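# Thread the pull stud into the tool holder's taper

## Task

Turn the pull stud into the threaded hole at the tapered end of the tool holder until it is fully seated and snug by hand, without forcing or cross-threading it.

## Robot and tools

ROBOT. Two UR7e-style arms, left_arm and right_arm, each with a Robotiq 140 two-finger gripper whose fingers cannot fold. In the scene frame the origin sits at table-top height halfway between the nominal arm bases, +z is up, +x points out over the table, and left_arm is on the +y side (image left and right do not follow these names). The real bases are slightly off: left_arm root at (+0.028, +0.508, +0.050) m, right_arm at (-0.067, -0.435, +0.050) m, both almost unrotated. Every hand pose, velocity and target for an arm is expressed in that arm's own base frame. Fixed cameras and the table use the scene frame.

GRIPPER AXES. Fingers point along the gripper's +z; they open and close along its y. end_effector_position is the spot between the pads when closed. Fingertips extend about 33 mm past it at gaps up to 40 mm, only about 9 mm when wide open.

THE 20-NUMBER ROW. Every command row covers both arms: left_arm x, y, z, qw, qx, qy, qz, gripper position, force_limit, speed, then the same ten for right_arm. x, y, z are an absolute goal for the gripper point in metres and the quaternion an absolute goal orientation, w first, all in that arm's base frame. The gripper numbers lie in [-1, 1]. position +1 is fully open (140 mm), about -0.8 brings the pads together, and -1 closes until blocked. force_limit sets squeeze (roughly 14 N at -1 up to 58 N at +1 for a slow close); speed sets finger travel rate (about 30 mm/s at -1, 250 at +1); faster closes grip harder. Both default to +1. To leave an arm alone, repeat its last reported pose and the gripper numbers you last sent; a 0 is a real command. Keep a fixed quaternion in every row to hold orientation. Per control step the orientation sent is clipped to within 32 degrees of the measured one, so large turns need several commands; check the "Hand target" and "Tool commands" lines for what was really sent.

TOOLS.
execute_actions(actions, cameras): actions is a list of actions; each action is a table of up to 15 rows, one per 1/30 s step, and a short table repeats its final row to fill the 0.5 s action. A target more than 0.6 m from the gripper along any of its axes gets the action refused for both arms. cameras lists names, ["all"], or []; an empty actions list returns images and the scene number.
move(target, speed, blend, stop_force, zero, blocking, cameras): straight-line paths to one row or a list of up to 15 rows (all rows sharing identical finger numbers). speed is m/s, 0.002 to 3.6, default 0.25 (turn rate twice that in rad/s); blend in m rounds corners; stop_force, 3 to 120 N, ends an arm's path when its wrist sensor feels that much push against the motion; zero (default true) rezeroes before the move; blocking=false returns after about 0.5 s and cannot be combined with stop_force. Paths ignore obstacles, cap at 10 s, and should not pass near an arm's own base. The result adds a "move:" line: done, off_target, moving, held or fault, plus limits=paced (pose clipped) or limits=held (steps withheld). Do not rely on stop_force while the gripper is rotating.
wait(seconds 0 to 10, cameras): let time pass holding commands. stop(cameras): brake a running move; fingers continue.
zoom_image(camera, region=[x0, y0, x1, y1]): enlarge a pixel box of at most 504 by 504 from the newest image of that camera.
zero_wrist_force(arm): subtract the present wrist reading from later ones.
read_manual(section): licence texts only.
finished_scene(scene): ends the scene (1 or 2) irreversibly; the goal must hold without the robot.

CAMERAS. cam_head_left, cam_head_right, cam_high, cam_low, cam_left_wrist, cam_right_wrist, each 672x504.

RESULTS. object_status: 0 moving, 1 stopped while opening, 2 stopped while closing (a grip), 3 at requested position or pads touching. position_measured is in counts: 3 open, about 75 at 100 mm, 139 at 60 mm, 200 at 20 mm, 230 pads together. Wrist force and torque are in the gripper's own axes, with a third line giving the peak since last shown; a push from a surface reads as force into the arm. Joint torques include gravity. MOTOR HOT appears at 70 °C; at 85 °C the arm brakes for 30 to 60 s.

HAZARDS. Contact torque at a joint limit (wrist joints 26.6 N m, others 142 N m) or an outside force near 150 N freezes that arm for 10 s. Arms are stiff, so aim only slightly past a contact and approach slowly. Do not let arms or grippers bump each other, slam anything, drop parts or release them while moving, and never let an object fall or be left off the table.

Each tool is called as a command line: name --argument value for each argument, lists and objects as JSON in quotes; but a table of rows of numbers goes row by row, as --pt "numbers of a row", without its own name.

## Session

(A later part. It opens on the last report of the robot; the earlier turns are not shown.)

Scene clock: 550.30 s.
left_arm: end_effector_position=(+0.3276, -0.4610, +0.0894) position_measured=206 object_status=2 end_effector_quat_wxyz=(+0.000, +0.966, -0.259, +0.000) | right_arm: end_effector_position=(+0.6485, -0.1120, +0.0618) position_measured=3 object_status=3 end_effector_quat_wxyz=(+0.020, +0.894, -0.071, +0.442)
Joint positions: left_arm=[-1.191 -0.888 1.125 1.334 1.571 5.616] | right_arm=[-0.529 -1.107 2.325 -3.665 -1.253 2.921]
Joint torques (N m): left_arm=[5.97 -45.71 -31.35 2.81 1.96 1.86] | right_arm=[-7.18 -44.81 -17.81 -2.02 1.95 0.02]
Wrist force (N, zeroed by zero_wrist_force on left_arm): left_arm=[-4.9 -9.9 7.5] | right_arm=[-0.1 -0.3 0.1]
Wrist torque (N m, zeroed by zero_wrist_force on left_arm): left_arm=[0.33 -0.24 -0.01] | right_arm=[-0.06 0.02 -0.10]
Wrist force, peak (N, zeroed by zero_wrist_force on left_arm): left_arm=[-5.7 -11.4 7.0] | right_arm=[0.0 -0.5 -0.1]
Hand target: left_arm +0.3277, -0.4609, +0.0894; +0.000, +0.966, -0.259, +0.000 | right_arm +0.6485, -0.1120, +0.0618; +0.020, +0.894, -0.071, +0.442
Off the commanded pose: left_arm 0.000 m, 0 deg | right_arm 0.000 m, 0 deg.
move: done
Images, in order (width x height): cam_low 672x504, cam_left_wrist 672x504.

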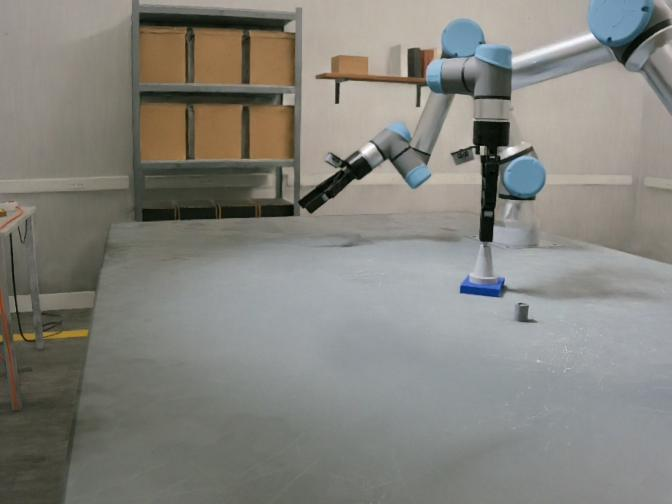

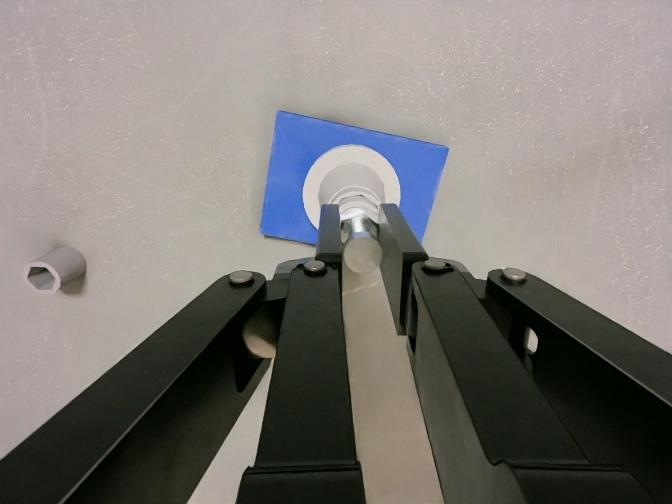

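move --pt "0.32765 -0.46095 0.0894 0 0.9659 -0.2588 0 -0.3 0 -0.5 0.6485 -0.1120 0.0618 0.020 0.894 -0.071 0.442 1 1 1" --pt "0.3275 -0.4608 0.0894 0 0.7071 0.7071 0 -0.3 0 -0.5 0.6485 -0.1120 0.0618 0.020 0.894 -0.071 0.442 1 1 1" --pt "0.3275 -0.4608 0.0894 0 -0.2588 0.9659 0 -0.3 0 -0.5 0.6485 -0.1120 0.0618 0.020 0.894 -0.071 0.442 1 1 1" --pt "0.3275 -0.4608 0.0894 0 -0.9659 0.2588 0 -0.3 0 -0.5 0.6485 -0.1120 0.0618 0.020 0.894 -0.071 0.442 1 1 1" --pt "0.3275 -0.4608 0.0894 0 -0.7071 -0.7071 0 -0.3 0 -0.5 0.6485 -0.1120 0.0618 0.020 0.894 -0.071 0.442 1 1 1" --pt "0.3275 -0.4608 0.0894 0 0.2588 -0.9659 0 -0.3 0 -0.5 0.6485 -0.1120 0.0618 0.020 0.894 -0.071 0.442 1 1 1" --speed 0.9 --cameras '["cam_left_wrist","cam_low"]'

zoom_image --camera "cam_low" --region '[450, 210, 530, 290]'

zoom_image --camera "cam_left_wrist" --region '[270, 150, 420, 300]'

Scene clock: 572.97 s.
left_arm: end_effector_position=(+0.3275, -0.4608, +0.0894) position_measured=167 object_status=3 end_effector_quat_wxyz=(+0.000, -0.259, +0.966, +0.000) | right_arm: end_effector_position=(+0.6485, -0.1120, +0.0618) position_measured=3 object_status=3 end_effector_quat_wxyz=(+0.020, +0.894, -0.071, +0.442)
Joint positions: left_arm=[-1.191 -0.889 1.126 1.334 1.571 -4.856] | right_arm=[-0.529 -1.107 2.325 -3.665 -1.253 2.921]
Joint torques (N m): left_arm=[-2.81 -58.45 -13.35 0.33 -0.49 -1.59] | right_arm=[-6.84 -44.06 -17.48 -2.27 1.91 -0.21]
Wrist force (N, zeroed by zero_wrist_force on left_arm): left_arm=[0.5 0.3 0.3] | right_arm=[-0.1 -0.3 -0.1]
Wrist torque (N m, zeroed by zero_wrist_force on left_arm): left_arm=[0.06 -0.11 -0.19] | right_arm=[-0.06 0.01 -0.09]
Wrist force, peak (N, zeroed by zero_wrist_force on left_arm): left_arm=[-4.8 -10.2 7.6] | right_arm=[0.2 -0.6 0.1]
Hand target: left_arm +0.3275, -0.4608, +0.0894; +0.000, -0.259, +0.966, +0.000 | right_arm +0.6485, -0.1120, +0.0618; +0.020, +0.894, -0.071, +0.442
Off the commanded pose: left_arm 0.000 m, 0 deg | right_arm 0.000 m, 0 deg.
move: done
Images, in order (width x height): cam_low 672x504, cam_left_wrist 672x504.

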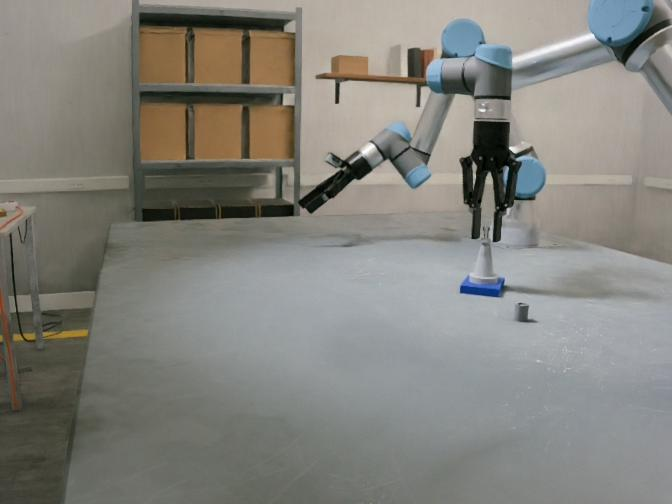

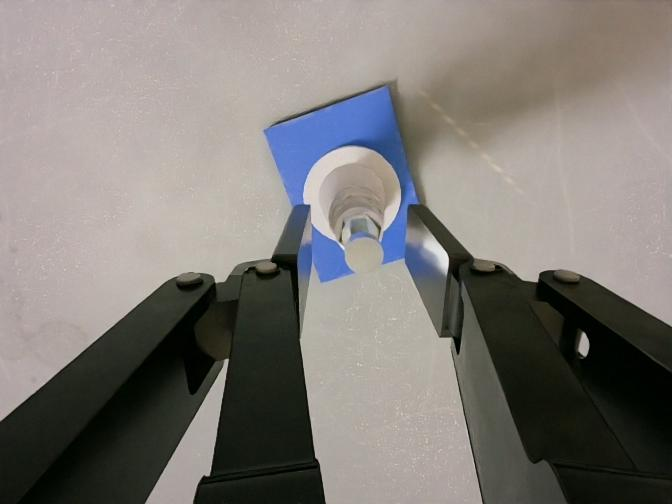

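Scaled by 6.300 from the camera's 672x504 image, which has a finer 960x720 frame.

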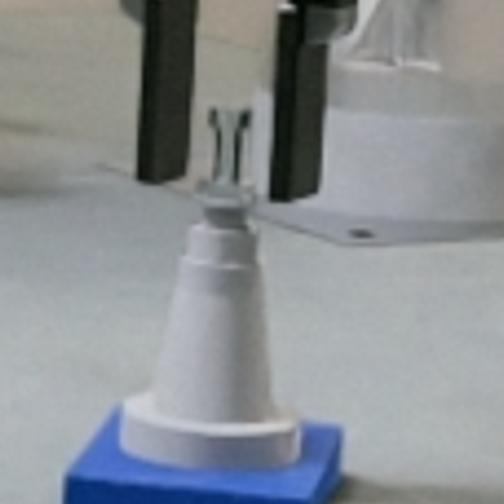

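Scaled by 3.360 from the camera's 672x504 image, which has a finer 960x720 frame.

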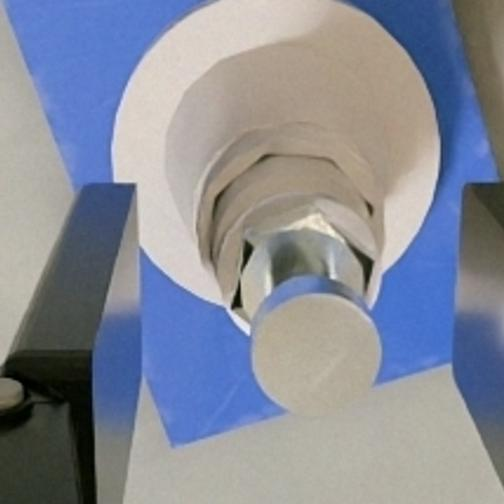

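move --pt "0.32725 -0.4604 0.0889 0 0.2588 -0.9659 0 -0.3 0 -1 0.6485 -0.1120 0.0618 0.020 0.894 -0.071 0.442 1 1 1" --pt "0.32725 -0.4604 0.0887 0 0.2588 -0.9659 0 -1 0 -1 0.6485 -0.1120 0.0618 0.020 0.894 -0.071 0.442 1 1 1" --speed 0.1

wait --seconds 0.8

move --target '[0.32725,-0.4604,0.0882,0,-0.5,-0.866,0,-1,0,-1,0.6485,-0.1120,0.0618,0.020,0.894,-0.071,0.442,1,1,1]' --speed 0.5

move --target '[0.32725,-0.4604,0.0877,0,-0.9659,-0.2588,0,-1,0,-1,0.6485,-0.1120,0.0618,0.020,0.894,-0.071,0.442,1,1,1]' --speed 0.5

Scene clock: 587.17 s.
left_arm: end_effector_position=(+0.3273, -0.4604, +0.0887) position_measured=207 object_status=0 end_effector_quat_wxyz=(+0.000, -0.259, +0.966, +0.000) | right_arm: end_effector_position=(+0.6485, -0.1120, +0.0618) position_measured=3 object_status=3 end_effector_quat_wxyz=(+0.020, +0.894, -0.071, +0.442)
Joint positions: left_arm=[-1.191 -0.89 1.129 1.332 1.571 -4.856] | right_arm=[-0.529 -1.107 2.325 -3.665 -1.253 2.921]
Joint torques (N m): left_arm=[-6.55 -38.24 -12.56 1.51 1.63 -1.54] | right_arm=[-7.46 -44.72 -17.38 -2.2 1.97 0.06]
Wrist force (N, zeroed by zero_wrist_force on left_arm): left_arm=[1.1 -4.2 -8.1] | right_arm=[0.0 -0.2 0.1]
Wrist torque (N m, zeroed by zero_wrist_force on left_arm): left_arm=[0.17 -0.22 -0.13] | right_arm=[-0.04 0.00 -0.09]
Wrist force, peak (N, zeroed by zero_wrist_force on left_arm): left_arm=[1.1 -4.2 -8.1] | right_arm=[0.0 -0.6 -0.1]
Hand target: left_arm +0.3272, -0.4604, +0.0887; +0.000, -0.259, +0.966, +0.000 | right_arm +0.6485, -0.1120, +0.0618; +0.020, +0.894, -0.071, +0.442
Off the commanded pose: left_arm 0.000 m, 0 deg | right_arm 0.000 m, 0 deg.
move: done

Scene clock: 587.97 s.
left_arm: end_effector_position=(+0.3272, -0.4604, +0.0887) position_measured=207 object_status=2 end_effector_quat_wxyz=(+0.000, -0.259, +0.966, +0.000) | right_arm: end_effector_position=(+0.6485, -0.1120, +0.0618) position_measured=3 object_status=3 end_effector_quat_wxyz=(+0.020, +0.894, -0.071, +0.442)
Joint positions: left_arm=[-1.191 -0.89 1.129 1.332 1.571 -4.856] | right_arm=[-0.529 -1.107 2.325 -3.665 -1.253 2.921]
Joint torques (N m): left_arm=[-5.67 -38.83 -13.7 2.44 1.61 -1.33] | right_arm=[-6.92 -44.42 -18.14 -2.13 1.98 -0.05]
Wrist force (N, zeroed by zero_wrist_force on left_arm): left_arm=[0.6 -4.3 -7.8] | right_arm=[0.0 -0.2 0.0]
Wrist torque (N m, zeroed by zero_wrist_force on left_arm): left_arm=[0.15 -0.12 -0.12] | right_arm=[-0.04 0.00 -0.09]
Wrist force, peak (N, zeroed by zero_wrist_force on left_arm): left_arm=[0.4 -4.4 -8.3] | right_arm=[-0.1 -0.5 0.0]
Hand target: left_arm +0.3272, -0.4604, +0.0887; +0.000, -0.259, +0.966, +0.000 | right_arm +0.6485, -0.1120, +0.0618; +0.020, +0.894, -0.071, +0.442
Tool commands: left_gripper/position=-1.0 left_gripper/force_limit=+0.0 left_gripper/speed=-1.0 right_gripper/position=+1.0 right_gripper/force_limit=+1.0 right_gripper/speed=+1.0
Off the commanded pose: left_arm 0.000 m, 0 deg | right_arm 0.000 m, 0 deg.
wait: 0.80 s; at rest by 0.17 s

Scene clock: 590.13 s.
left_arm: end_effector_position=(+0.3273, -0.4604, +0.0882) position_measured=207 object_status=2 end_effector_quat_wxyz=(+0.000, +0.500, +0.866, +0.000) | right_arm: end_effector_position=(+0.6485, -0.1120, +0.0618) position_measured=3 object_status=3 end_effector_quat_wxyz=(+0.020, +0.894, -0.071, +0.442)
Joint positions: left_arm=[-1.191 -0.89 1.13 1.331 1.571 -3.286] | right_arm=[-0.529 -1.107 2.325 -3.665 -1.253 2.921]
Joint torques (N m): left_arm=[0.71 -35.59 -26.66 3.57 2.48 1.76] | right_arm=[-6.66 -44.46 -18.19 -2.09 1.94 -0.01]
Wrist force (N, zeroed by zero_wrist_force on left_arm): left_arm=[4.5 5.9 -5.8] | right_arm=[-0.1 -0.4 0.0]
Wrist torque (N m, zeroed by zero_wrist_force on left_arm): left_arm=[-0.11 -0.15 0.04] | right_arm=[-0.08 0.03 -0.09]
Wrist force, peak (N, zeroed by zero_wrist_force on left_arm): left_arm=[5.0 5.9 -8.0] | right_arm=[0.1 -0.4 0.0]
Hand target: left_arm +0.3273, -0.4604, +0.0882; +0.000, +0.500, +0.866, +0.000 | right_arm +0.6485, -0.1120, +0.0618; +0.020, +0.894, -0.071, +0.442
Off the commanded pose: left_arm 0.000 m, 0 deg | right_arm 0.000 m, 0 deg.
move: done

Scene clock: 592.30 s.
left_arm: end_effector_position=(+0.3273, -0.4604, +0.0877) position_measured=207 object_status=2 end_effector_quat_wxyz=(+0.000, +0.966, +0.259, +0.000) | right_arm: end_effector_position=(+0.6485, -0.1120, +0.0618) position_measured=3 object_status=3 end_effector_quat_wxyz=(+0.020, +0.894, -0.071, +0.442)
Joint positions: left_arm=[-1.191 -0.889 1.131 1.329 1.571 -1.715] | right_arm=[-0.529 -1.107 2.325 -3.665 -1.253 2.921]
Joint torques (N m): left_arm=[-1.2 -35.36 -24.3 5.53 4.09 1.78] | right_arm=[-6.68 -44.93 -17.39 -2.21 2.1 0.07]
Wrist force (N, zeroed by zero_wrist_force on left_arm): left_arm=[12.7 3.1 -4.7] | right_arm=[0.2 0.0 -0.1]
Wrist torque (N m, zeroed by zero_wrist_force on left_arm): left_arm=[-0.13 -0.09 0.01] | right_arm=[-0.01 -0.05 -0.09]
Wrist force, peak (N, zeroed by zero_wrist_force on left_arm): left_arm=[12.8 3.9 -6.8] | right_arm=[0.2 -0.4 -0.2]
Hand target: left_arm +0.3273, -0.4604, +0.0877; +0.000, +0.966, +0.259, +0.000 | right_arm +0.6485, -0.1120, +0.0618; +0.020, +0.894, -0.071, +0.442
Off the commanded pose: left_arm 0.000 m, 0 deg | right_arm 0.000 m, 0 deg.
move: done

move --pt "0.3274 -0.4604 0.0872 0 -0.866 0.5 0 -1 0 -1 0.6485 -0.1120 0.0618 0.020 0.894 -0.071 0.442 1 1 1" --pt "0.3274 -0.4604 0.0867 0 -0.2588 0.9659 0 -1 0 -1 0.6485 -0.1120 0.0618 0.020 0.894 -0.071 0.442 1 1 1" --speed 0.5

move --target '[0.3274,-0.4604,0.0862,0,0.5,0.866,0,-1,0,-1,0.6485,-0.1120,0.0618,0.020,0.894,-0.071,0.442,1,1,1]' --speed 0.5

move --target '[0.3274,-0.4604,0.0857,0,0.9659,0.2588,0,-1,0,-1,0.6485,-0.1120,0.0618,0.020,0.894,-0.071,0.442,1,1,1]' --speed 0.5 --cameras '["cam_low","cam_left_wrist"]'

zoom_image --camera "cam_low" --region '[450, 210, 530, 290]'

Scene clock: 608.23 s.
left_arm: end_effector_position=(+0.3274, -0.4604, +0.0867) position_measured=207 object_status=2 end_effector_quat_wxyz=(+0.000, -0.259, +0.966, +0.000) | right_arm: end_effector_position=(+0.6485, -0.1120, +0.0618) position_measured=3 object_status=3 end_effector_quat_wxyz=(+0.020, +0.894, -0.071, +0.442)
Joint positions: left_arm=[-1.191 -0.888 1.132 1.327 1.571 1.427] | right_arm=[-0.529 -1.107 2.325 -3.665 -1.253 2.921]
Joint torques (N m): left_arm=[7.71 -39.36 -26.96 5.91 0.25 1.7] | right_arm=[-6.73 -44.05 -18.63 -2.2 1.97 -0.03]
Wrist force (N, zeroed by zero_wrist_force on left_arm): left_arm=[0.3 -0.3 1.7] | right_arm=[0.1 -0.1 -0.2]
Wrist torque (N m, zeroed by zero_wrist_force on left_arm): left_arm=[0.07 -0.08 0.02] | right_arm=[-0.03 -0.03 -0.09]
Wrist force, peak (N, zeroed by zero_wrist_force on left_arm): left_arm=[13.1 3.3 -4.5] | right_arm=[-0.2 -0.5 -0.2]
Hand target: left_arm +0.3274, -0.4604, +0.0867; +0.000, -0.259, +0.966, +0.000 | right_arm +0.6485, -0.1120, +0.0618; +0.020, +0.894, -0.071, +0.442
Off the commanded pose: left_arm 0.000 m, 0 deg | right_arm 0.000 m, 0 deg.
move: done

Scene clock: 610.40 s.
left_arm: end_effector_position=(+0.3274, -0.4604, +0.0862) position_measured=207 object_status=2 end_effector_quat_wxyz=(+0.000, +0.500, +0.866, +0.000) | right_arm: end_effector_position=(+0.6485, -0.1120, +0.0618) position_measured=3 object_status=3 end_effector_quat_wxyz=(+0.020, +0.894, -0.071, +0.442)
Joint positions: left_arm=[-1.191 -0.888 1.132 1.326 1.571 2.998] | right_arm=[-0.529 -1.107 2.325 -3.665 -1.253 2.921]
Joint torques (N m): left_arm=[2.89 -42.18 -29.77 4.83 1.73 1.77] | right_arm=[-6.41 -45.39 -17.39 -2.24 1.96 -0.04]
Wrist force (N, zeroed by zero_wrist_force on left_arm): left_arm=[4.6 3.8 6.4] | right_arm=[0.2 -0.1 0.0]
Wrist torque (N m, zeroed by zero_wrist_force on left_arm): left_arm=[-0.15 -0.08 0.03] | right_arm=[-0.03 -0.05 -0.09]
Wrist force, peak (N, zeroed by zero_wrist_force on left_arm): left_arm=[4.1 3.1 10.0] | right_arm=[0.2 -0.4 0.1]
Hand target: left_arm +0.3274, -0.4604, +0.0862; +0.000, +0.500, +0.866, +0.000 | right_arm +0.6485, -0.1120, +0.0618; +0.020, +0.894, -0.071, +0.442
Off the commanded pose: left_arm 0.000 m, 0 deg | right_arm 0.000 m, 0 deg.
move: done

Scene clock: 612.57 s.
left_arm: end_effector_position=(+0.3274, -0.4604, +0.0857) position_measured=207 object_status=2 end_effector_quat_wxyz=(+0.000, +0.966, +0.259, +0.000) | right_arm: end_effector_position=(+0.6485, -0.1120, +0.0618) position_measured=3 object_status=3 end_effector_quat_wxyz=(+0.020, +0.894, -0.071, +0.442)
Joint positions: left_arm=[-1.191 -0.888 1.133 1.325 1.571 4.568] | right_arm=[-0.529 -1.107 2.325 -3.665 -1.253 2.921]
Joint torques (N m): left_arm=[-0.27 -43.49 -28.85 6.55 3.15 1.76] | right_arm=[-7.22 -44.84 -17.8 -2.14 1.91 -0.13]
Wrist force (N, zeroed by zero_wrist_force on left_arm): left_arm=[10.0 1.2 10.0] | right_arm=[0.0 -0.2 0.0]
Wrist torque (N m, zeroed by zero_wrist_force on left_arm): left_arm=[-0.09 -0.04 0.01] | right_arm=[-0.05 0.01 -0.09]
Wrist force, peak (N, zeroed by zero_wrist_force on left_arm): left_arm=[9.9 1.9 14.5] | right_arm=[0.0 -0.5 -0.1]
Hand target: left_arm +0.3274, -0.4604, +0.0857; +0.000, +0.966, +0.259, +0.000 | right_arm +0.6485, -0.1120, +0.0618; +0.020, +0.894, -0.071, +0.442
Off the commanded pose: left_arm 0.000 m, 0 deg | right_arm 0.000 m, 0 deg.
move: done
Images, in order (width x height): cam_low 672x504, cam_left_wrist 672x504.

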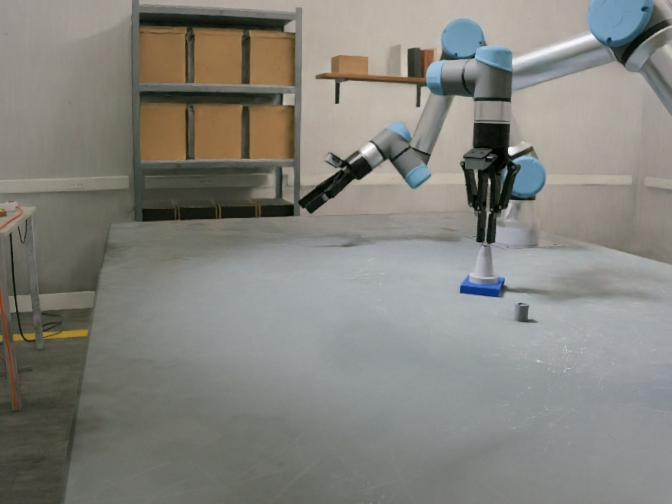

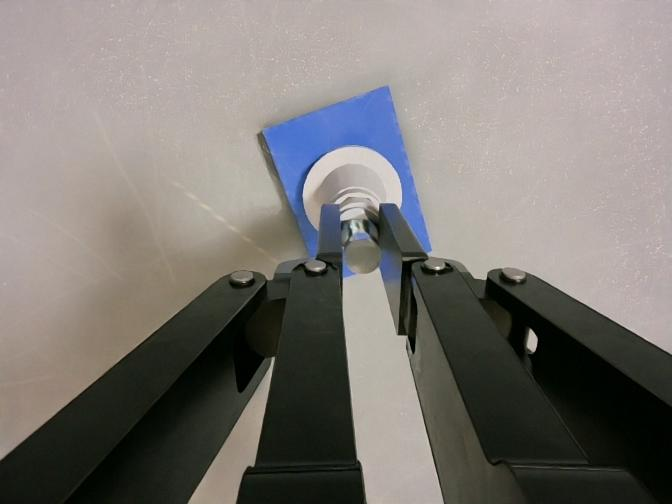

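Scaled by 6.300 from the camera's 672x504 image, which has a finer 960x720 frame.

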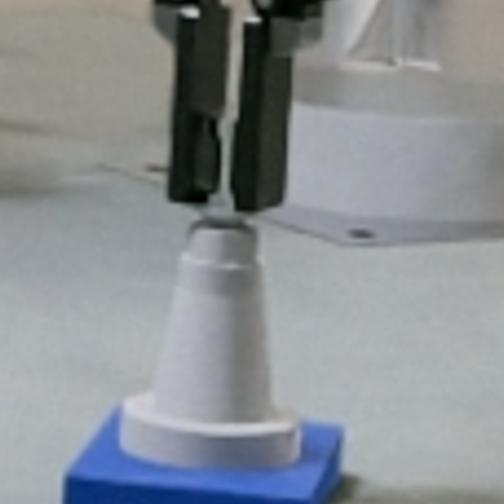

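move --target '[0.3274,-0.4604,0.0853,0,0.9659,-0.2588,0,-1,0,-1,0.6485,-0.1120,0.0618,0.020,0.894,-0.071,0.442,1,1,1]' --speed 0.4

move --pt "0.3274 -0.4604 0.0853 0 0.9659 -0.2588 0 -0.3 0 -0.5 0.6485 -0.1120 0.0618 0.020 0.894 -0.071 0.442 1 1 1" --pt "0.3274 -0.4604 0.0853 0 0.7071 0.7071 0 -0.3 0 -0.5 0.6485 -0.1120 0.0618 0.020 0.894 -0.071 0.442 1 1 1" --pt "0.3274 -0.4604 0.0853 0 -0.2588 0.9659 0 -0.3 0 -0.5 0.6485 -0.1120 0.0618 0.020 0.894 -0.071 0.442 1 1 1" --pt "0.3274 -0.4604 0.0853 0 -0.9659 0.2588 0 -0.3 0 -0.5 0.6485 -0.1120 0.0618 0.020 0.894 -0.071 0.442 1 1 1" --pt "0.3274 -0.4604 0.0853 0 -0.7071 -0.7071 0 -0.3 0 -0.5 0.6485 -0.1120 0.0618 0.020 0.894 -0.071 0.442 1 1 1" --pt "0.3274 -0.4604 0.0853 0 0.2588 -0.9659 0 -0.3 0 -0.5 0.6485 -0.1120 0.0618 0.020 0.894 -0.071 0.442 1 1 1" --speed 0.9 --cameras '["cam_left_wrist","cam_low"]'

zoom_image --camera "cam_low" --region '[450, 210, 530, 290]'

zoom_image --camera "cam_left_wrist" --region '[270, 150, 420, 300]'

Scene clock: 629.30 s.
left_arm: end_effector_position=(+0.3274, -0.4604, +0.0853) position_measured=207 object_status=2 end_effector_quat_wxyz=(+0.000, +0.966, -0.259, +0.000) | right_arm: end_effector_position=(+0.6485, -0.1120, +0.0618) position_measured=3 object_status=3 end_effector_quat_wxyz=(+0.020, +0.894, -0.071, +0.442)
Joint positions: left_arm=[-1.191 -0.887 1.134 1.324 1.571 5.616] | right_arm=[-0.529 -1.107 2.325 -3.665 -1.253 2.921]
Joint torques (N m): left_arm=[2.77 -43.59 -27.61 7.72 2.76 1.67] | right_arm=[-6.21 -45.41 -17.79 -2.11 1.94 -0.04]
Wrist force (N, zeroed by zero_wrist_force on left_arm): left_arm=[9.0 -2.6 8.7] | right_arm=[0.1 -0.1 -0.1]
Wrist torque (N m, zeroed by zero_wrist_force on left_arm): left_arm=[0.11 -0.16 0.01] | right_arm=[-0.04 -0.02 -0.09]
Wrist force, peak (N, zeroed by zero_wrist_force on left_arm): left_arm=[8.9 -2.3 14.3] | right_arm=[-0.1 -0.5 -0.2]
Hand target: left_arm +0.3274, -0.4604, +0.0853; +0.000, +0.966, -0.259, +0.000 | right_arm +0.6485, -0.1120, +0.0618; +0.020, +0.894, -0.071, +0.442
Off the commanded pose: left_arm 0.000 m, 0 deg | right_arm 0.000 m, 0 deg.
move: done

Scene clock: 638.33 s.
left_arm: end_effector_position=(+0.3274, -0.4604, +0.0853) position_measured=167 object_status=3 end_effector_quat_wxyz=(+0.000, -0.259, +0.966, +0.000) | right_arm: end_effector_position=(+0.6485, -0.1120, +0.0618) position_measured=3 object_status=3 end_effector_quat_wxyz=(+0.020, +0.894, -0.071, +0.442)
Joint positions: left_arm=[-1.191 -0.887 1.134 1.324 1.571 -4.856] | right_arm=[-0.529 -1.107 2.325 -3.665 -1.253 2.921]
Joint torques (N m): left_arm=[-3.16 -57.61 -13.34 0.39 -0.49 -1.48] | right_arm=[-6.45 -44.7 -17.56 -2.22 2 0.04]
Wrist force (N, zeroed by zero_wrist_force on left_arm): left_arm=[0.2 0.2 0.2] | right_arm=[0.2 -0.3 0.0]
Wrist torque (N m, zeroed by zero_wrist_force on left_arm): left_arm=[0.02 -0.03 -0.19] | right_arm=[-0.06 -0.02 -0.10]
Wrist force, peak (N, zeroed by zero_wrist_force on left_arm): left_arm=[8.8 -2.4 9.7] | right_arm=[0.1 -0.6 0.0]
Hand target: left_arm +0.3274, -0.4604, +0.0853; +0.000, -0.259, +0.966, +0.000 | right_arm +0.6485, -0.1120, +0.0618; +0.020, +0.894, -0.071, +0.442
Off the commanded pose: left_arm 0.000 m, 0 deg | right_arm 0.000 m, 0 deg.
move: done
Images, in order (width x height): cam_low 672x504, cam_left_wrist 672x504.

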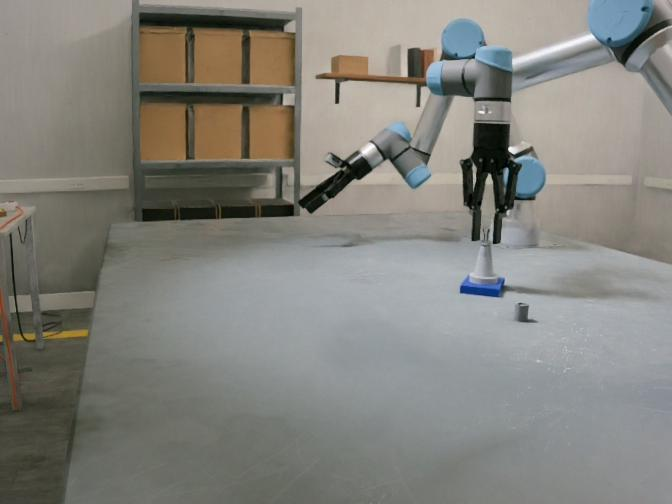

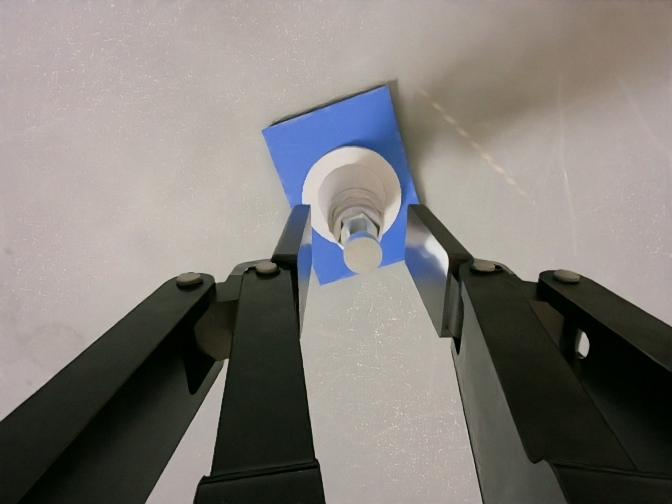

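Scaled by 6.300 from the camera's 672x504 image, which has a finer 960x720 frame.

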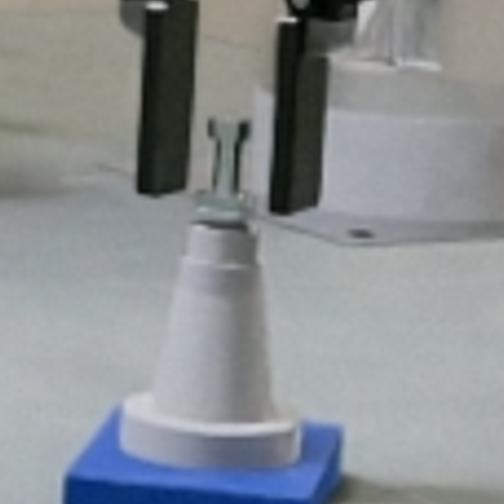

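Scaled by 3.360 from the camera's 672x504 image, which has a finer 960x720 frame.

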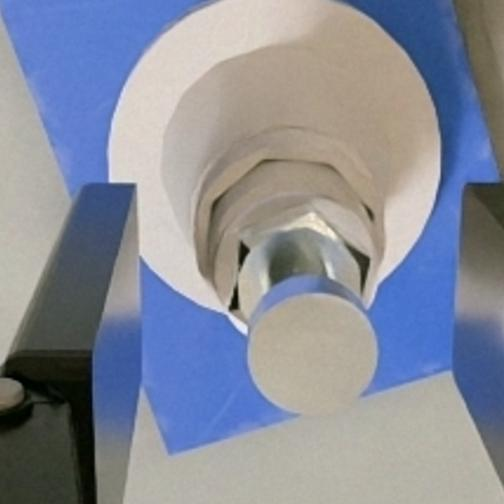

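move --target '[0.3274,-0.4604,0.0847,0,0.2588,-0.9659,0,-1,0,-1,0.6485,-0.1120,0.0618,0.020,0.894,-0.071,0.442,1,1,1]' --speed 0.1

wait --seconds 1.2

move --target '[0.3274,-0.4604,0.0842,0,-0.5,-0.866,0,-1,0,-1,0.6485,-0.1120,0.0618,0.020,0.894,-0.071,0.442,1,1,1]' --speed 0.4

move --target '[0.3274,-0.4604,0.0837,0,-0.9659,-0.2588,0,-1,0,-1,0.6485,-0.1120,0.0618,0.020,0.894,-0.071,0.442,1,1,1]' --speed 0.3 --cameras '["cam_low"]'

zoom_image --camera "cam_low" --region '[450, 210, 530, 290]'

Scene clock: 648.13 s.
left_arm: end_effector_position=(+0.3274, -0.4604, +0.0847) position_measured=207 object_status=0 end_effector_quat_wxyz=(+0.000, -0.259, +0.966, +0.000) | right_arm: end_effector_position=(+0.6485, -0.1120, +0.0618) position_measured=3 object_status=3 end_effector_quat_wxyz=(+0.020, +0.894, -0.071, +0.442)
Joint positions: left_arm=[-1.191 -0.887 1.135 1.323 1.571 -4.856] | right_arm=[-0.529 -1.107 2.325 -3.665 -1.253 2.921]
Joint torques (N m): left_arm=[7.77 -37.23 -12.84 1.43 1.71 -1.31] | right_arm=[-6.77 -44.45 -17.93 -2.22 2.09 -0.07]
Wrist force (N, zeroed by zero_wrist_force on left_arm): left_arm=[-0.2 -1.6 -10.8] | right_arm=[-0.1 -0.2 -0.2]
Wrist torque (N m, zeroed by zero_wrist_force on left_arm): left_arm=[0.10 0.04 -0.14] | right_arm=[-0.05 0.02 -0.10]
Wrist force, peak (N, zeroed by zero_wrist_force on left_arm): left_arm=[0.0 -1.5 -11.0] | right_arm=[0.2 -0.5 0.0]
Hand target: left_arm +0.3274, -0.4604, +0.0847; +0.000, -0.259, +0.966, +0.000 | right_arm +0.6485, -0.1120, +0.0618; +0.020, +0.894, -0.071, +0.442
Off the commanded pose: left_arm 0.000 m, 0 deg | right_arm 0.000 m, 0 deg.
move: done

Scene clock: 649.33 s.
left_arm: end_effector_position=(+0.3274, -0.4604, +0.0847) position_measured=207 object_status=2 end_effector_quat_wxyz=(+0.000, -0.259, +0.966, +0.000) | right_arm: end_effector_position=(+0.6485, -0.1120, +0.0618) position_measured=3 object_status=3 end_effector_quat_wxyz=(+0.020, +0.894, -0.071, +0.442)
Joint positions: left_arm=[-1.191 -0.887 1.135 1.323 1.571 -4.856] | right_arm=[-0.529 -1.107 2.325 -3.665 -1.253 2.921]
Joint torques (N m): left_arm=[7.76 -34.87 -14.24 3.16 1.81 -0.85] | right_arm=[-6.21 -44.77 -17.79 -2.09 1.99 -0.11]
Wrist force (N, zeroed by zero_wrist_force on left_arm): left_arm=[0.4 -1.3 -10.4] | right_arm=[0.1 -0.2 0.1]
Wrist torque (N m, zeroed by zero_wrist_force on left_arm): left_arm=[0.16 -0.09 -0.15] | right_arm=[-0.05 -0.02 -0.10]
Wrist force, peak (N, zeroed by zero_wrist_force on left_arm): left_arm=[0.1 -1.8 -11.0] | right_arm=[0.0 -0.4 0.0]
Hand target: left_arm +0.3274, -0.4604, +0.0847; +0.000, -0.259, +0.966, +0.000 | right_arm +0.6485, -0.1120, +0.0618; +0.020, +0.894, -0.071, +0.442
Tool commands: left_gripper/position=-1.0 left_gripper/force_limit=+0.0 left_gripper/speed=-1.0 right_gripper/position=+1.0 right_gripper/force_limit=+1.0 right_gripper/speed=+1.0
Off the commanded pose: left_arm 0.000 m, 0 deg | right_arm 0.000 m, 0 deg.
wait: 1.20 s; at rest by 0.17 s

Scene clock: 651.83 s.
left_arm: end_effector_position=(+0.3274, -0.4604, +0.0842) position_measured=207 object_status=2 end_effector_quat_wxyz=(+0.000, +0.500, +0.866, +0.000) | right_arm: end_effector_position=(+0.6485, -0.1120, +0.0618) position_measured=3 object_status=3 end_effector_quat_wxyz=(+0.020, +0.894, -0.071, +0.442)
Joint positions: left_arm=[-1.191 -0.887 1.136 1.322 1.571 -3.286] | right_arm=[-0.529 -1.107 2.325 -3.665 -1.253 2.921]
Joint torques (N m): left_arm=[6.9 -34.7 -26.15 3.26 2.19 1.64] | right_arm=[-7.49 -44.82 -18.39 -2.21 2.04 0.01]
Wrist force (N, zeroed by zero_wrist_force on left_arm): left_arm=[4.9 5.1 -7.9] | right_arm=[0.2 -0.1 0.0]
Wrist torque (N m, zeroed by zero_wrist_force on left_arm): left_arm=[-0.02 -0.09 0.04] | right_arm=[-0.02 -0.04 -0.09]
Wrist force, peak (N, zeroed by zero_wrist_force on left_arm): left_arm=[1.1 -2.7 -12.6] | right_arm=[-0.1 -0.4 -0.2]
Hand target: left_arm +0.3274, -0.4604, +0.0842; +0.000, +0.500, +0.866, +0.000 | right_arm +0.6485, -0.1120, +0.0618; +0.020, +0.894, -0.071, +0.442
Off the commanded pose: left_arm 0.000 m, 0 deg | right_arm 0.000 m, 0 deg.
move: done

Scene clock: 654.97 s.
left_arm: end_effector_position=(+0.3274, -0.4604, +0.0837) position_measured=207 object_status=2 end_effector_quat_wxyz=(+0.000, +0.966, +0.259, +0.000) | right_arm: end_effector_position=(+0.6485, -0.1120, +0.0618) position_measured=3 object_status=3 end_effector_quat_wxyz=(+0.020, +0.894, -0.071, +0.442)
Joint positions: left_arm=[-1.191 -0.886 1.136 1.321 1.571 -1.715] | right_arm=[-0.529 -1.107 2.325 -3.665 -1.253 2.921]
Joint torques (N m): left_arm=[4.94 -35.46 -24.05 3.14 4.36 1.56] | right_arm=[-7.32 -44.33 -17.81 -2.14 1.95 0]
Wrist force (N, zeroed by zero_wrist_force on left_arm): left_arm=[9.2 1.6 -6.2] | right_arm=[0.0 -0.2 0.2]
Wrist torque (N m, zeroed by zero_wrist_force on left_arm): left_arm=[0.00 -0.05 0.03] | right_arm=[-0.05 0.00 -0.09]
Wrist force, peak (N, zeroed by zero_wrist_force on left_arm): left_arm=[10.1 3.2 -7.1] | right_arm=[0.2 -0.5 0.0]
Hand target: left_arm +0.3274, -0.4604, +0.0837; +0.000, +0.966, +0.259, +0.000 | right_arm +0.6485, -0.1120, +0.0618; +0.020, +0.894, -0.071, +0.442
Off the commanded pose: left_arm 0.000 m, 0 deg | right_arm 0.000 m, 0 deg.
move: done
Images, in order (width x height): cam_low 672x504.

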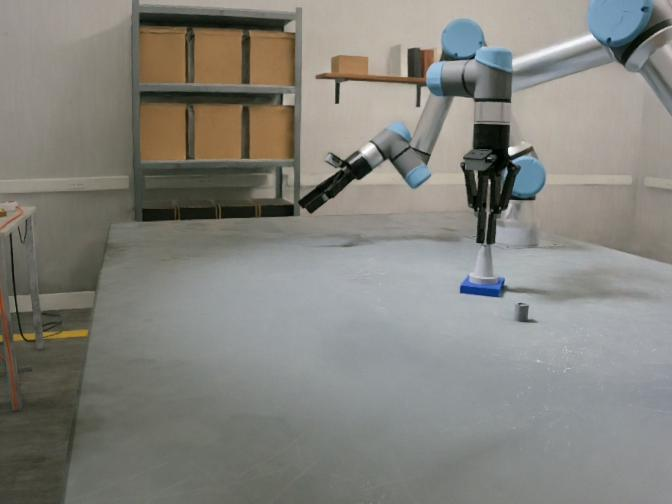

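Scaled by 6.300 from the camera's 672x504 image, which has a finer 960x720 frame.

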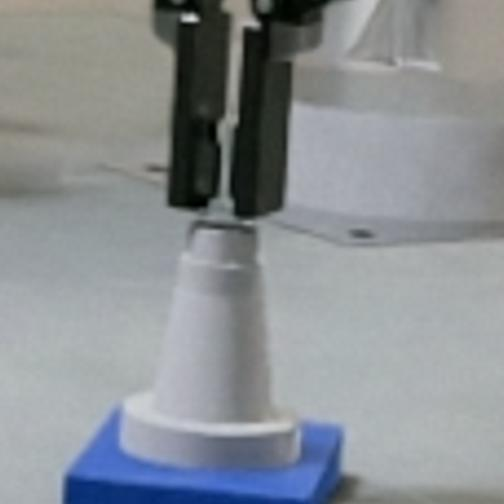

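Continuing in smaller steps, watching the torque.

move --target '[0.3274,-0.4604,0.08345,0,-0.9659,0.2588,0,-1,0,-1,0.6485,-0.1120,0.0618,0.020,0.894,-0.071,0.442,1,1,1]' --speed 0.2

move --target '[0.3274,-0.4604,0.0831,0,-0.7071,0.7071,0,-1,0,-1,0.6485,-0.1120,0.0618,0.020,0.894,-0.071,0.442,1,1,1]' --speed 0.2

move --target '[0.3274,-0.4604,0.0828,0,-0.2588,0.9659,0,-1,0,-1,0.6485,-0.1120,0.0618,0.020,0.894,-0.071,0.442,1,1,1]' --speed 0.2

Scene clock: 663.87 s.
left_arm: end_effector_position=(+0.3274, -0.4604, +0.0834) position_measured=207 object_status=2 end_effector_quat_wxyz=(+0.000, +0.966, -0.259, +0.000) | right_arm: end_effector_position=(+0.6485, -0.1120, +0.0618) position_measured=3 object_status=3 end_effector_quat_wxyz=(+0.020, +0.894, -0.071, +0.442)
Joint positions: left_arm=[-1.191 -0.886 1.137 1.32 1.571 -0.667] | right_arm=[-0.529 -1.107 2.325 -3.665 -1.253 2.921]
Joint torques (N m): left_arm=[6.96 -38.14 -23.41 3.01 4.07 0.44] | right_arm=[-6.52 -44.56 -17.65 -2.18 2.12 0]
Wrist force (N, zeroed by zero_wrist_force on left_arm): left_arm=[8.4 -2.0 -0.6] | right_arm=[-0.1 -0.3 -0.1]
Wrist torque (N m, zeroed by zero_wrist_force on left_arm): left_arm=[0.11 -0.08 0.02] | right_arm=[-0.06 0.03 -0.09]
Wrist force, peak (N, zeroed by zero_wrist_force on left_arm): left_arm=[9.1 1.2 -6.1] | right_arm=[0.1 -0.5 0.1]
Hand target: left_arm +0.3274, -0.4604, +0.0834; +0.000, +0.966, -0.259, +0.000 | right_arm +0.6485, -0.1120, +0.0618; +0.020, +0.894, -0.071, +0.442
Off the commanded pose: left_arm 0.000 m, 0 deg | right_arm 0.000 m, 0 deg.
move: done

Scene clock: 666.93 s.
left_arm: end_effector_position=(+0.3274, -0.4604, +0.0831) position_measured=207 object_status=2 end_effector_quat_wxyz=(+0.000, +0.707, -0.707, +0.000) | right_arm: end_effector_position=(+0.6485, -0.1120, +0.0618) position_measured=3 object_status=3 end_effector_quat_wxyz=(+0.020, +0.894, -0.071, +0.442)
Joint positions: left_arm=[-1.191 -0.886 1.137 1.32 1.571 0.38] | right_arm=[-0.529 -1.107 2.325 -3.665 -1.253 2.921]
Joint torques (N m): left_arm=[8.24 -39.23 -23.97 2.39 3.21 0.39] | right_arm=[-6.52 -44.77 -18.03 -2.25 1.94 -0.03]
Wrist force (N, zeroed by zero_wrist_force on left_arm): left_arm=[2.3 -4.2 1.1] | right_arm=[0.0 0.0 -0.1]
Wrist torque (N m, zeroed by zero_wrist_force on left_arm): left_arm=[0.21 -0.07 0.02] | right_arm=[-0.01 0.00 -0.09]
Wrist force, peak (N, zeroed by zero_wrist_force on left_arm): left_arm=[8.4 -2.0 -0.2] | right_arm=[0.1 -0.5 0.1]
Hand target: left_arm +0.3274, -0.4604, +0.0831; +0.000, +0.707, -0.707, +0.000 | right_arm +0.6485, -0.1120, +0.0618; +0.020, +0.894, -0.071, +0.442
Off the commanded pose: left_arm 0.000 m, 0 deg | right_arm 0.000 m, 0 deg.
move: done

Scene clock: 670.00 s.
left_arm: end_effector_position=(+0.3274, -0.4604, +0.0828) position_measured=207 object_status=2 end_effector_quat_wxyz=(+0.000, -0.259, +0.966, +0.000) | right_arm: end_effector_position=(+0.6485, -0.1120, +0.0618) position_measured=3 object_status=3 end_effector_quat_wxyz=(+0.020, +0.894, -0.071, +0.442)
Joint positions: left_arm=[-1.191 -0.886 1.138 1.319 1.571 1.427] | right_arm=[-0.529 -1.107 2.325 -3.665 -1.253 2.921]
Joint torques (N m): left_arm=[9.33 -41.32 -25.04 2.27 2.28 0.37] | right_arm=[-7.04 -45.01 -17.45 -2.14 1.98 -0.01]
Wrist force (N, zeroed by zero_wrist_force on left_arm): left_arm=[-0.4 -1.1 4.6] | right_arm=[0.1 -0.1 0.0]
Wrist torque (N m, zeroed by zero_wrist_force on left_arm): left_arm=[0.10 -0.06 0.02] | right_arm=[-0.02 -0.02 -0.09]
Wrist force, peak (N, zeroed by zero_wrist_force on left_arm): left_arm=[0.3 -0.6 6.4] | right_arm=[0.4 -0.2 0.1]
Hand target: left_arm +0.3274, -0.4604, +0.0828; +0.000, -0.259, +0.966, +0.000 | right_arm +0.6485, -0.1120, +0.0618; +0.020, +0.894, -0.071, +0.442
Off the commanded pose: left_arm 0.000 m, 0 deg | right_arm 0.000 m, 0 deg.
move: done

move --target '[0.3274,-0.4604,0.08245,0,0.2588,0.9659,0,-1,0,-1,0.6485,-0.1120,0.0618,0.020,0.894,-0.071,0.442,1,1,1]' --speed 0.2

move --target '[0.3274,-0.4604,0.0821,0,0.7071,0.7071,0,-1,0,-1,0.6485,-0.1120,0.0618,0.020,0.894,-0.071,0.442,1,1,1]' --speed 0.2 --cameras '["cam_low","cam_left_wrist"]'

zoom_image --camera "cam_low" --region '[450, 210, 530, 290]'

zoom_image --camera "cam_left_wrist" --region '[270, 150, 420, 300]'

Scene clock: 681.43 s.
left_arm: end_effector_position=(+0.3274, -0.4604, +0.0824) position_measured=207 object_status=2 end_effector_quat_wxyz=(+0.000, +0.259, +0.966, +0.000) | right_arm: end_effector_position=(+0.6485, -0.1120, +0.0618) position_measured=3 object_status=3 end_effector_quat_wxyz=(+0.020, +0.894, -0.071, +0.442)
Joint positions: left_arm=[-1.191 -0.886 1.138 1.318 1.571 2.474] | right_arm=[-0.529 -1.107 2.325 -3.665 -1.253 2.921]
Joint torques (N m): left_arm=[8.14 -42.21 -27.22 1.48 2.68 0.44] | right_arm=[-7.34 -44.78 -17.57 -2.2 2.07 0.06]
Wrist force (N, zeroed by zero_wrist_force on left_arm): left_arm=[1.2 3.5 6.9] | right_arm=[-0.1 -0.2 -0.1]
Wrist torque (N m, zeroed by zero_wrist_force on left_arm): left_arm=[-0.05 -0.09 0.02] | right_arm=[-0.06 0.02 -0.10]
Wrist force, peak (N, zeroed by zero_wrist_force on left_arm): left_arm=[1.8 3.5 8.7] | right_arm=[0.1 -0.5 0.0]
Hand target: left_arm +0.3274, -0.4604, +0.0824; +0.000, +0.259, +0.966, +0.000 | right_arm +0.6485, -0.1120, +0.0618; +0.020, +0.894, -0.071, +0.442
Off the commanded pose: left_arm 0.000 m, 0 deg | right_arm 0.000 m, 0 deg.
move: done

Scene clock: 684.50 s.
left_arm: end_effector_position=(+0.3274, -0.4604, +0.0821) position_measured=207 object_status=2 end_effector_quat_wxyz=(+0.000, +0.707, +0.707, +0.000) | right_arm: end_effector_position=(+0.6485, -0.1120, +0.0618) position_measured=3 object_status=3 end_effector_quat_wxyz=(+0.020, +0.894, -0.071, +0.442)
Joint positions: left_arm=[-1.191 -0.885 1.139 1.317 1.571 3.521] | right_arm=[-0.529 -1.107 2.325 -3.665 -1.253 2.921]
Joint torques (N m): left_arm=[6.2 -44.33 -27.14 2.07 3.91 0.41] | right_arm=[-7.01 -45.05 -18.27 -2.21 1.83 0]
Wrist force (N, zeroed by zero_wrist_force on left_arm): left_arm=[4.3 5.1 9.7] | right_arm=[0.0 -0.3 0.0]
Wrist torque (N m, zeroed by zero_wrist_force on left_arm): left_arm=[-0.17 0.02 0.01] | right_arm=[-0.07 0.00 -0.10]
Wrist force, peak (N, zeroed by zero_wrist_force on left_arm): left_arm=[4.5 5.1 11.3] | right_arm=[-0.2 -0.5 0.1]
Hand target: left_arm +0.3274, -0.4604, +0.0821; +0.000, +0.707, +0.707, +0.000 | right_arm +0.6485, -0.1120, +0.0618; +0.020, +0.894, -0.071, +0.442
Off the commanded pose: left_arm 0.000 m, 0 deg | right_arm 0.000 m, 0 deg.
move: done
Images, in order (width x height): cam_low 672x504, cam_left_wrist 672x504.

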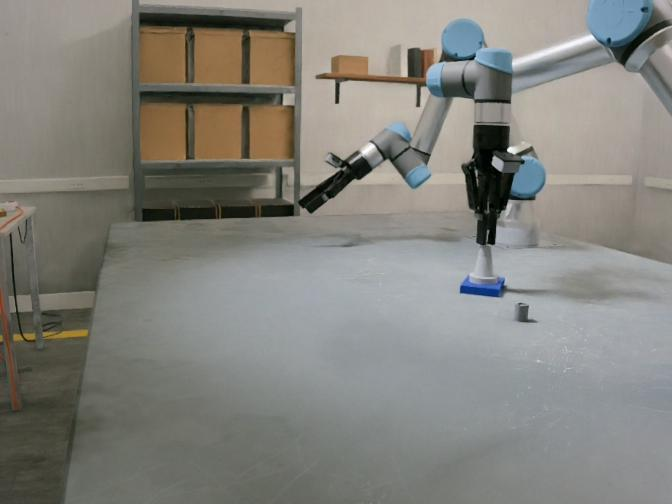

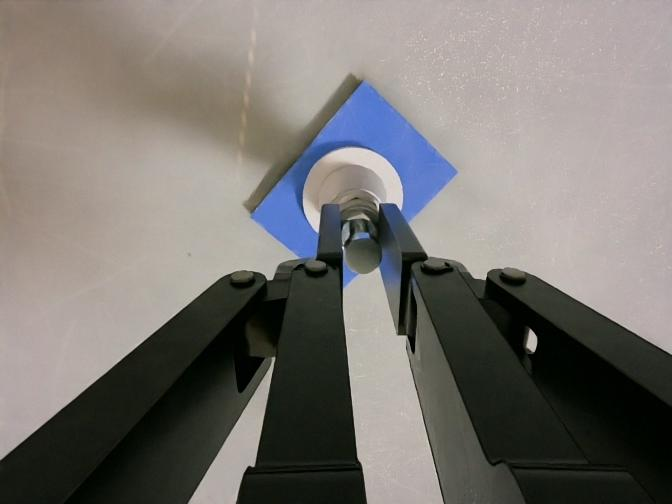

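Scaled by 6.300 from the camera's 672x504 image, which has a finer 960x720 frame.

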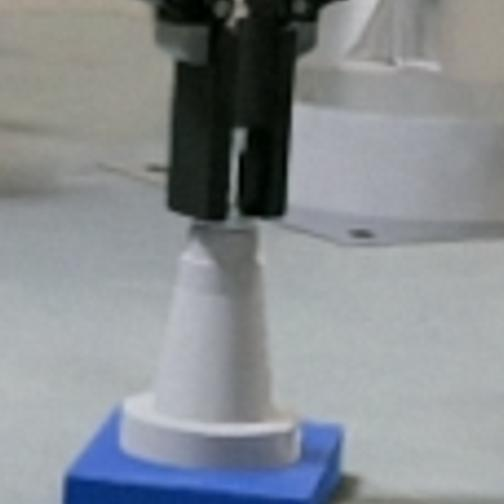

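Scaled by 3.360 from the camera's 672x504 image, which has a finer 960x720 frame.

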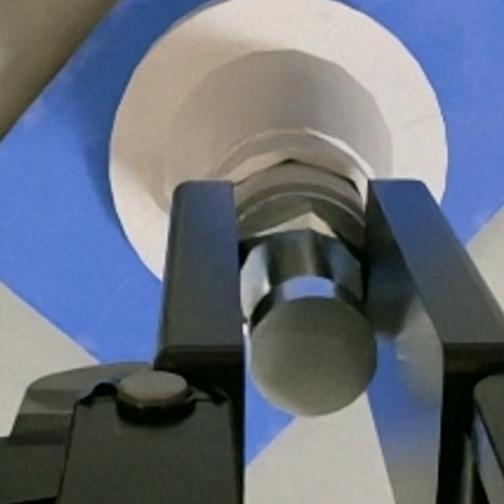

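move --target '[0.3274,-0.4604,0.08175,0,0.9659,0.2588,0,-1,0,-1,0.6485,-0.1120,0.0618,0.020,0.894,-0.071,0.442,1,1,1]' --speed 0.15

move --target '[0.3274,-0.4604,0.0814,0,0.9659,-0.2588,0,-1,0,-1,0.6485,-0.1120,0.0618,0.020,0.894,-0.071,0.442,1,1,1]' --speed 0.15

Scene clock: 693.47 s.
left_arm: end_effector_position=(+0.3274, -0.4604, +0.0817) position_measured=207 object_status=2 end_effector_quat_wxyz=(+0.000, +0.966, +0.259, +0.000) | right_arm: end_effector_position=(+0.6485, -0.1120, +0.0618) position_measured=3 object_status=3 end_effector_quat_wxyz=(+0.020, +0.894, -0.071, +0.442)
Joint positions: left_arm=[-1.191 -0.885 1.139 1.317 1.571 4.569] | right_arm=[-0.529 -1.107 2.325 -3.665 -1.253 2.921]
Joint torques (N m): left_arm=[4.51 -44.6 -22.1 2.58 4.62 -0.35] | right_arm=[-6.72 -44.89 -18.23 -2.38 1.99 0]
Wrist force (N, zeroed by zero_wrist_force on left_arm): left_arm=[9.0 2.2 11.8] | right_arm=[0.0 -0.1 0.1]
Wrist torque (N m, zeroed by zero_wrist_force on left_arm): left_arm=[-0.03 0.02 -0.01] | right_arm=[-0.04 0.00 -0.09]
Wrist force, peak (N, zeroed by zero_wrist_force on left_arm): left_arm=[8.0 1.8 13.1] | right_arm=[0.1 -0.5 -0.3]
Hand target: left_arm +0.3274, -0.4604, +0.0817; +0.000, +0.966, +0.259, +0.000 | right_arm +0.6485, -0.1120, +0.0618; +0.020, +0.894, -0.071, +0.442
Off the commanded pose: left_arm 0.000 m, 0 deg | right_arm 0.000 m, 0 deg.
move: done

Scene clock: 697.40 s.
left_arm: end_effector_position=(+0.3274, -0.4604, +0.0814) position_measured=207 object_status=2 end_effector_quat_wxyz=(+0.000, +0.966, -0.259, +0.000) | right_arm: end_effector_position=(+0.6485, -0.1120, +0.0618) position_measured=3 object_status=3 end_effector_quat_wxyz=(+0.020, +0.894, -0.071, +0.442)
Joint positions: left_arm=[-1.191 -0.885 1.14 1.316 1.571 5.616] | right_arm=[-0.529 -1.107 2.325 -3.665 -1.253 2.921]
Joint torques (N m): left_arm=[5.04 -45.39 -21.74 3.52 4.12 -0.27] | right_arm=[-7.48 -44.96 -17.97 -2.2 1.99 0.03]
Wrist force (N, zeroed by zero_wrist_force on left_arm): left_arm=[8.0 -2.9 13.2] | right_arm=[0.0 0.0 0.0]
Wrist torque (N m, zeroed by zero_wrist_force on left_arm): left_arm=[0.04 -0.09 -0.02] | right_arm=[-0.01 0.01 -0.09]
Wrist force, peak (N, zeroed by zero_wrist_force on left_arm): left_arm=[9.3 0.9 13.7] | right_arm=[0.1 -0.6 0.1]
Hand target: left_arm +0.3274, -0.4604, +0.0814; +0.000, +0.966, -0.259, +0.000 | right_arm +0.6485, -0.1120, +0.0618; +0.020, +0.894, -0.071, +0.442
Off the commanded pose: left_arm 0.000 m, 0 deg | right_arm 0.000 m, 0 deg.
move: done


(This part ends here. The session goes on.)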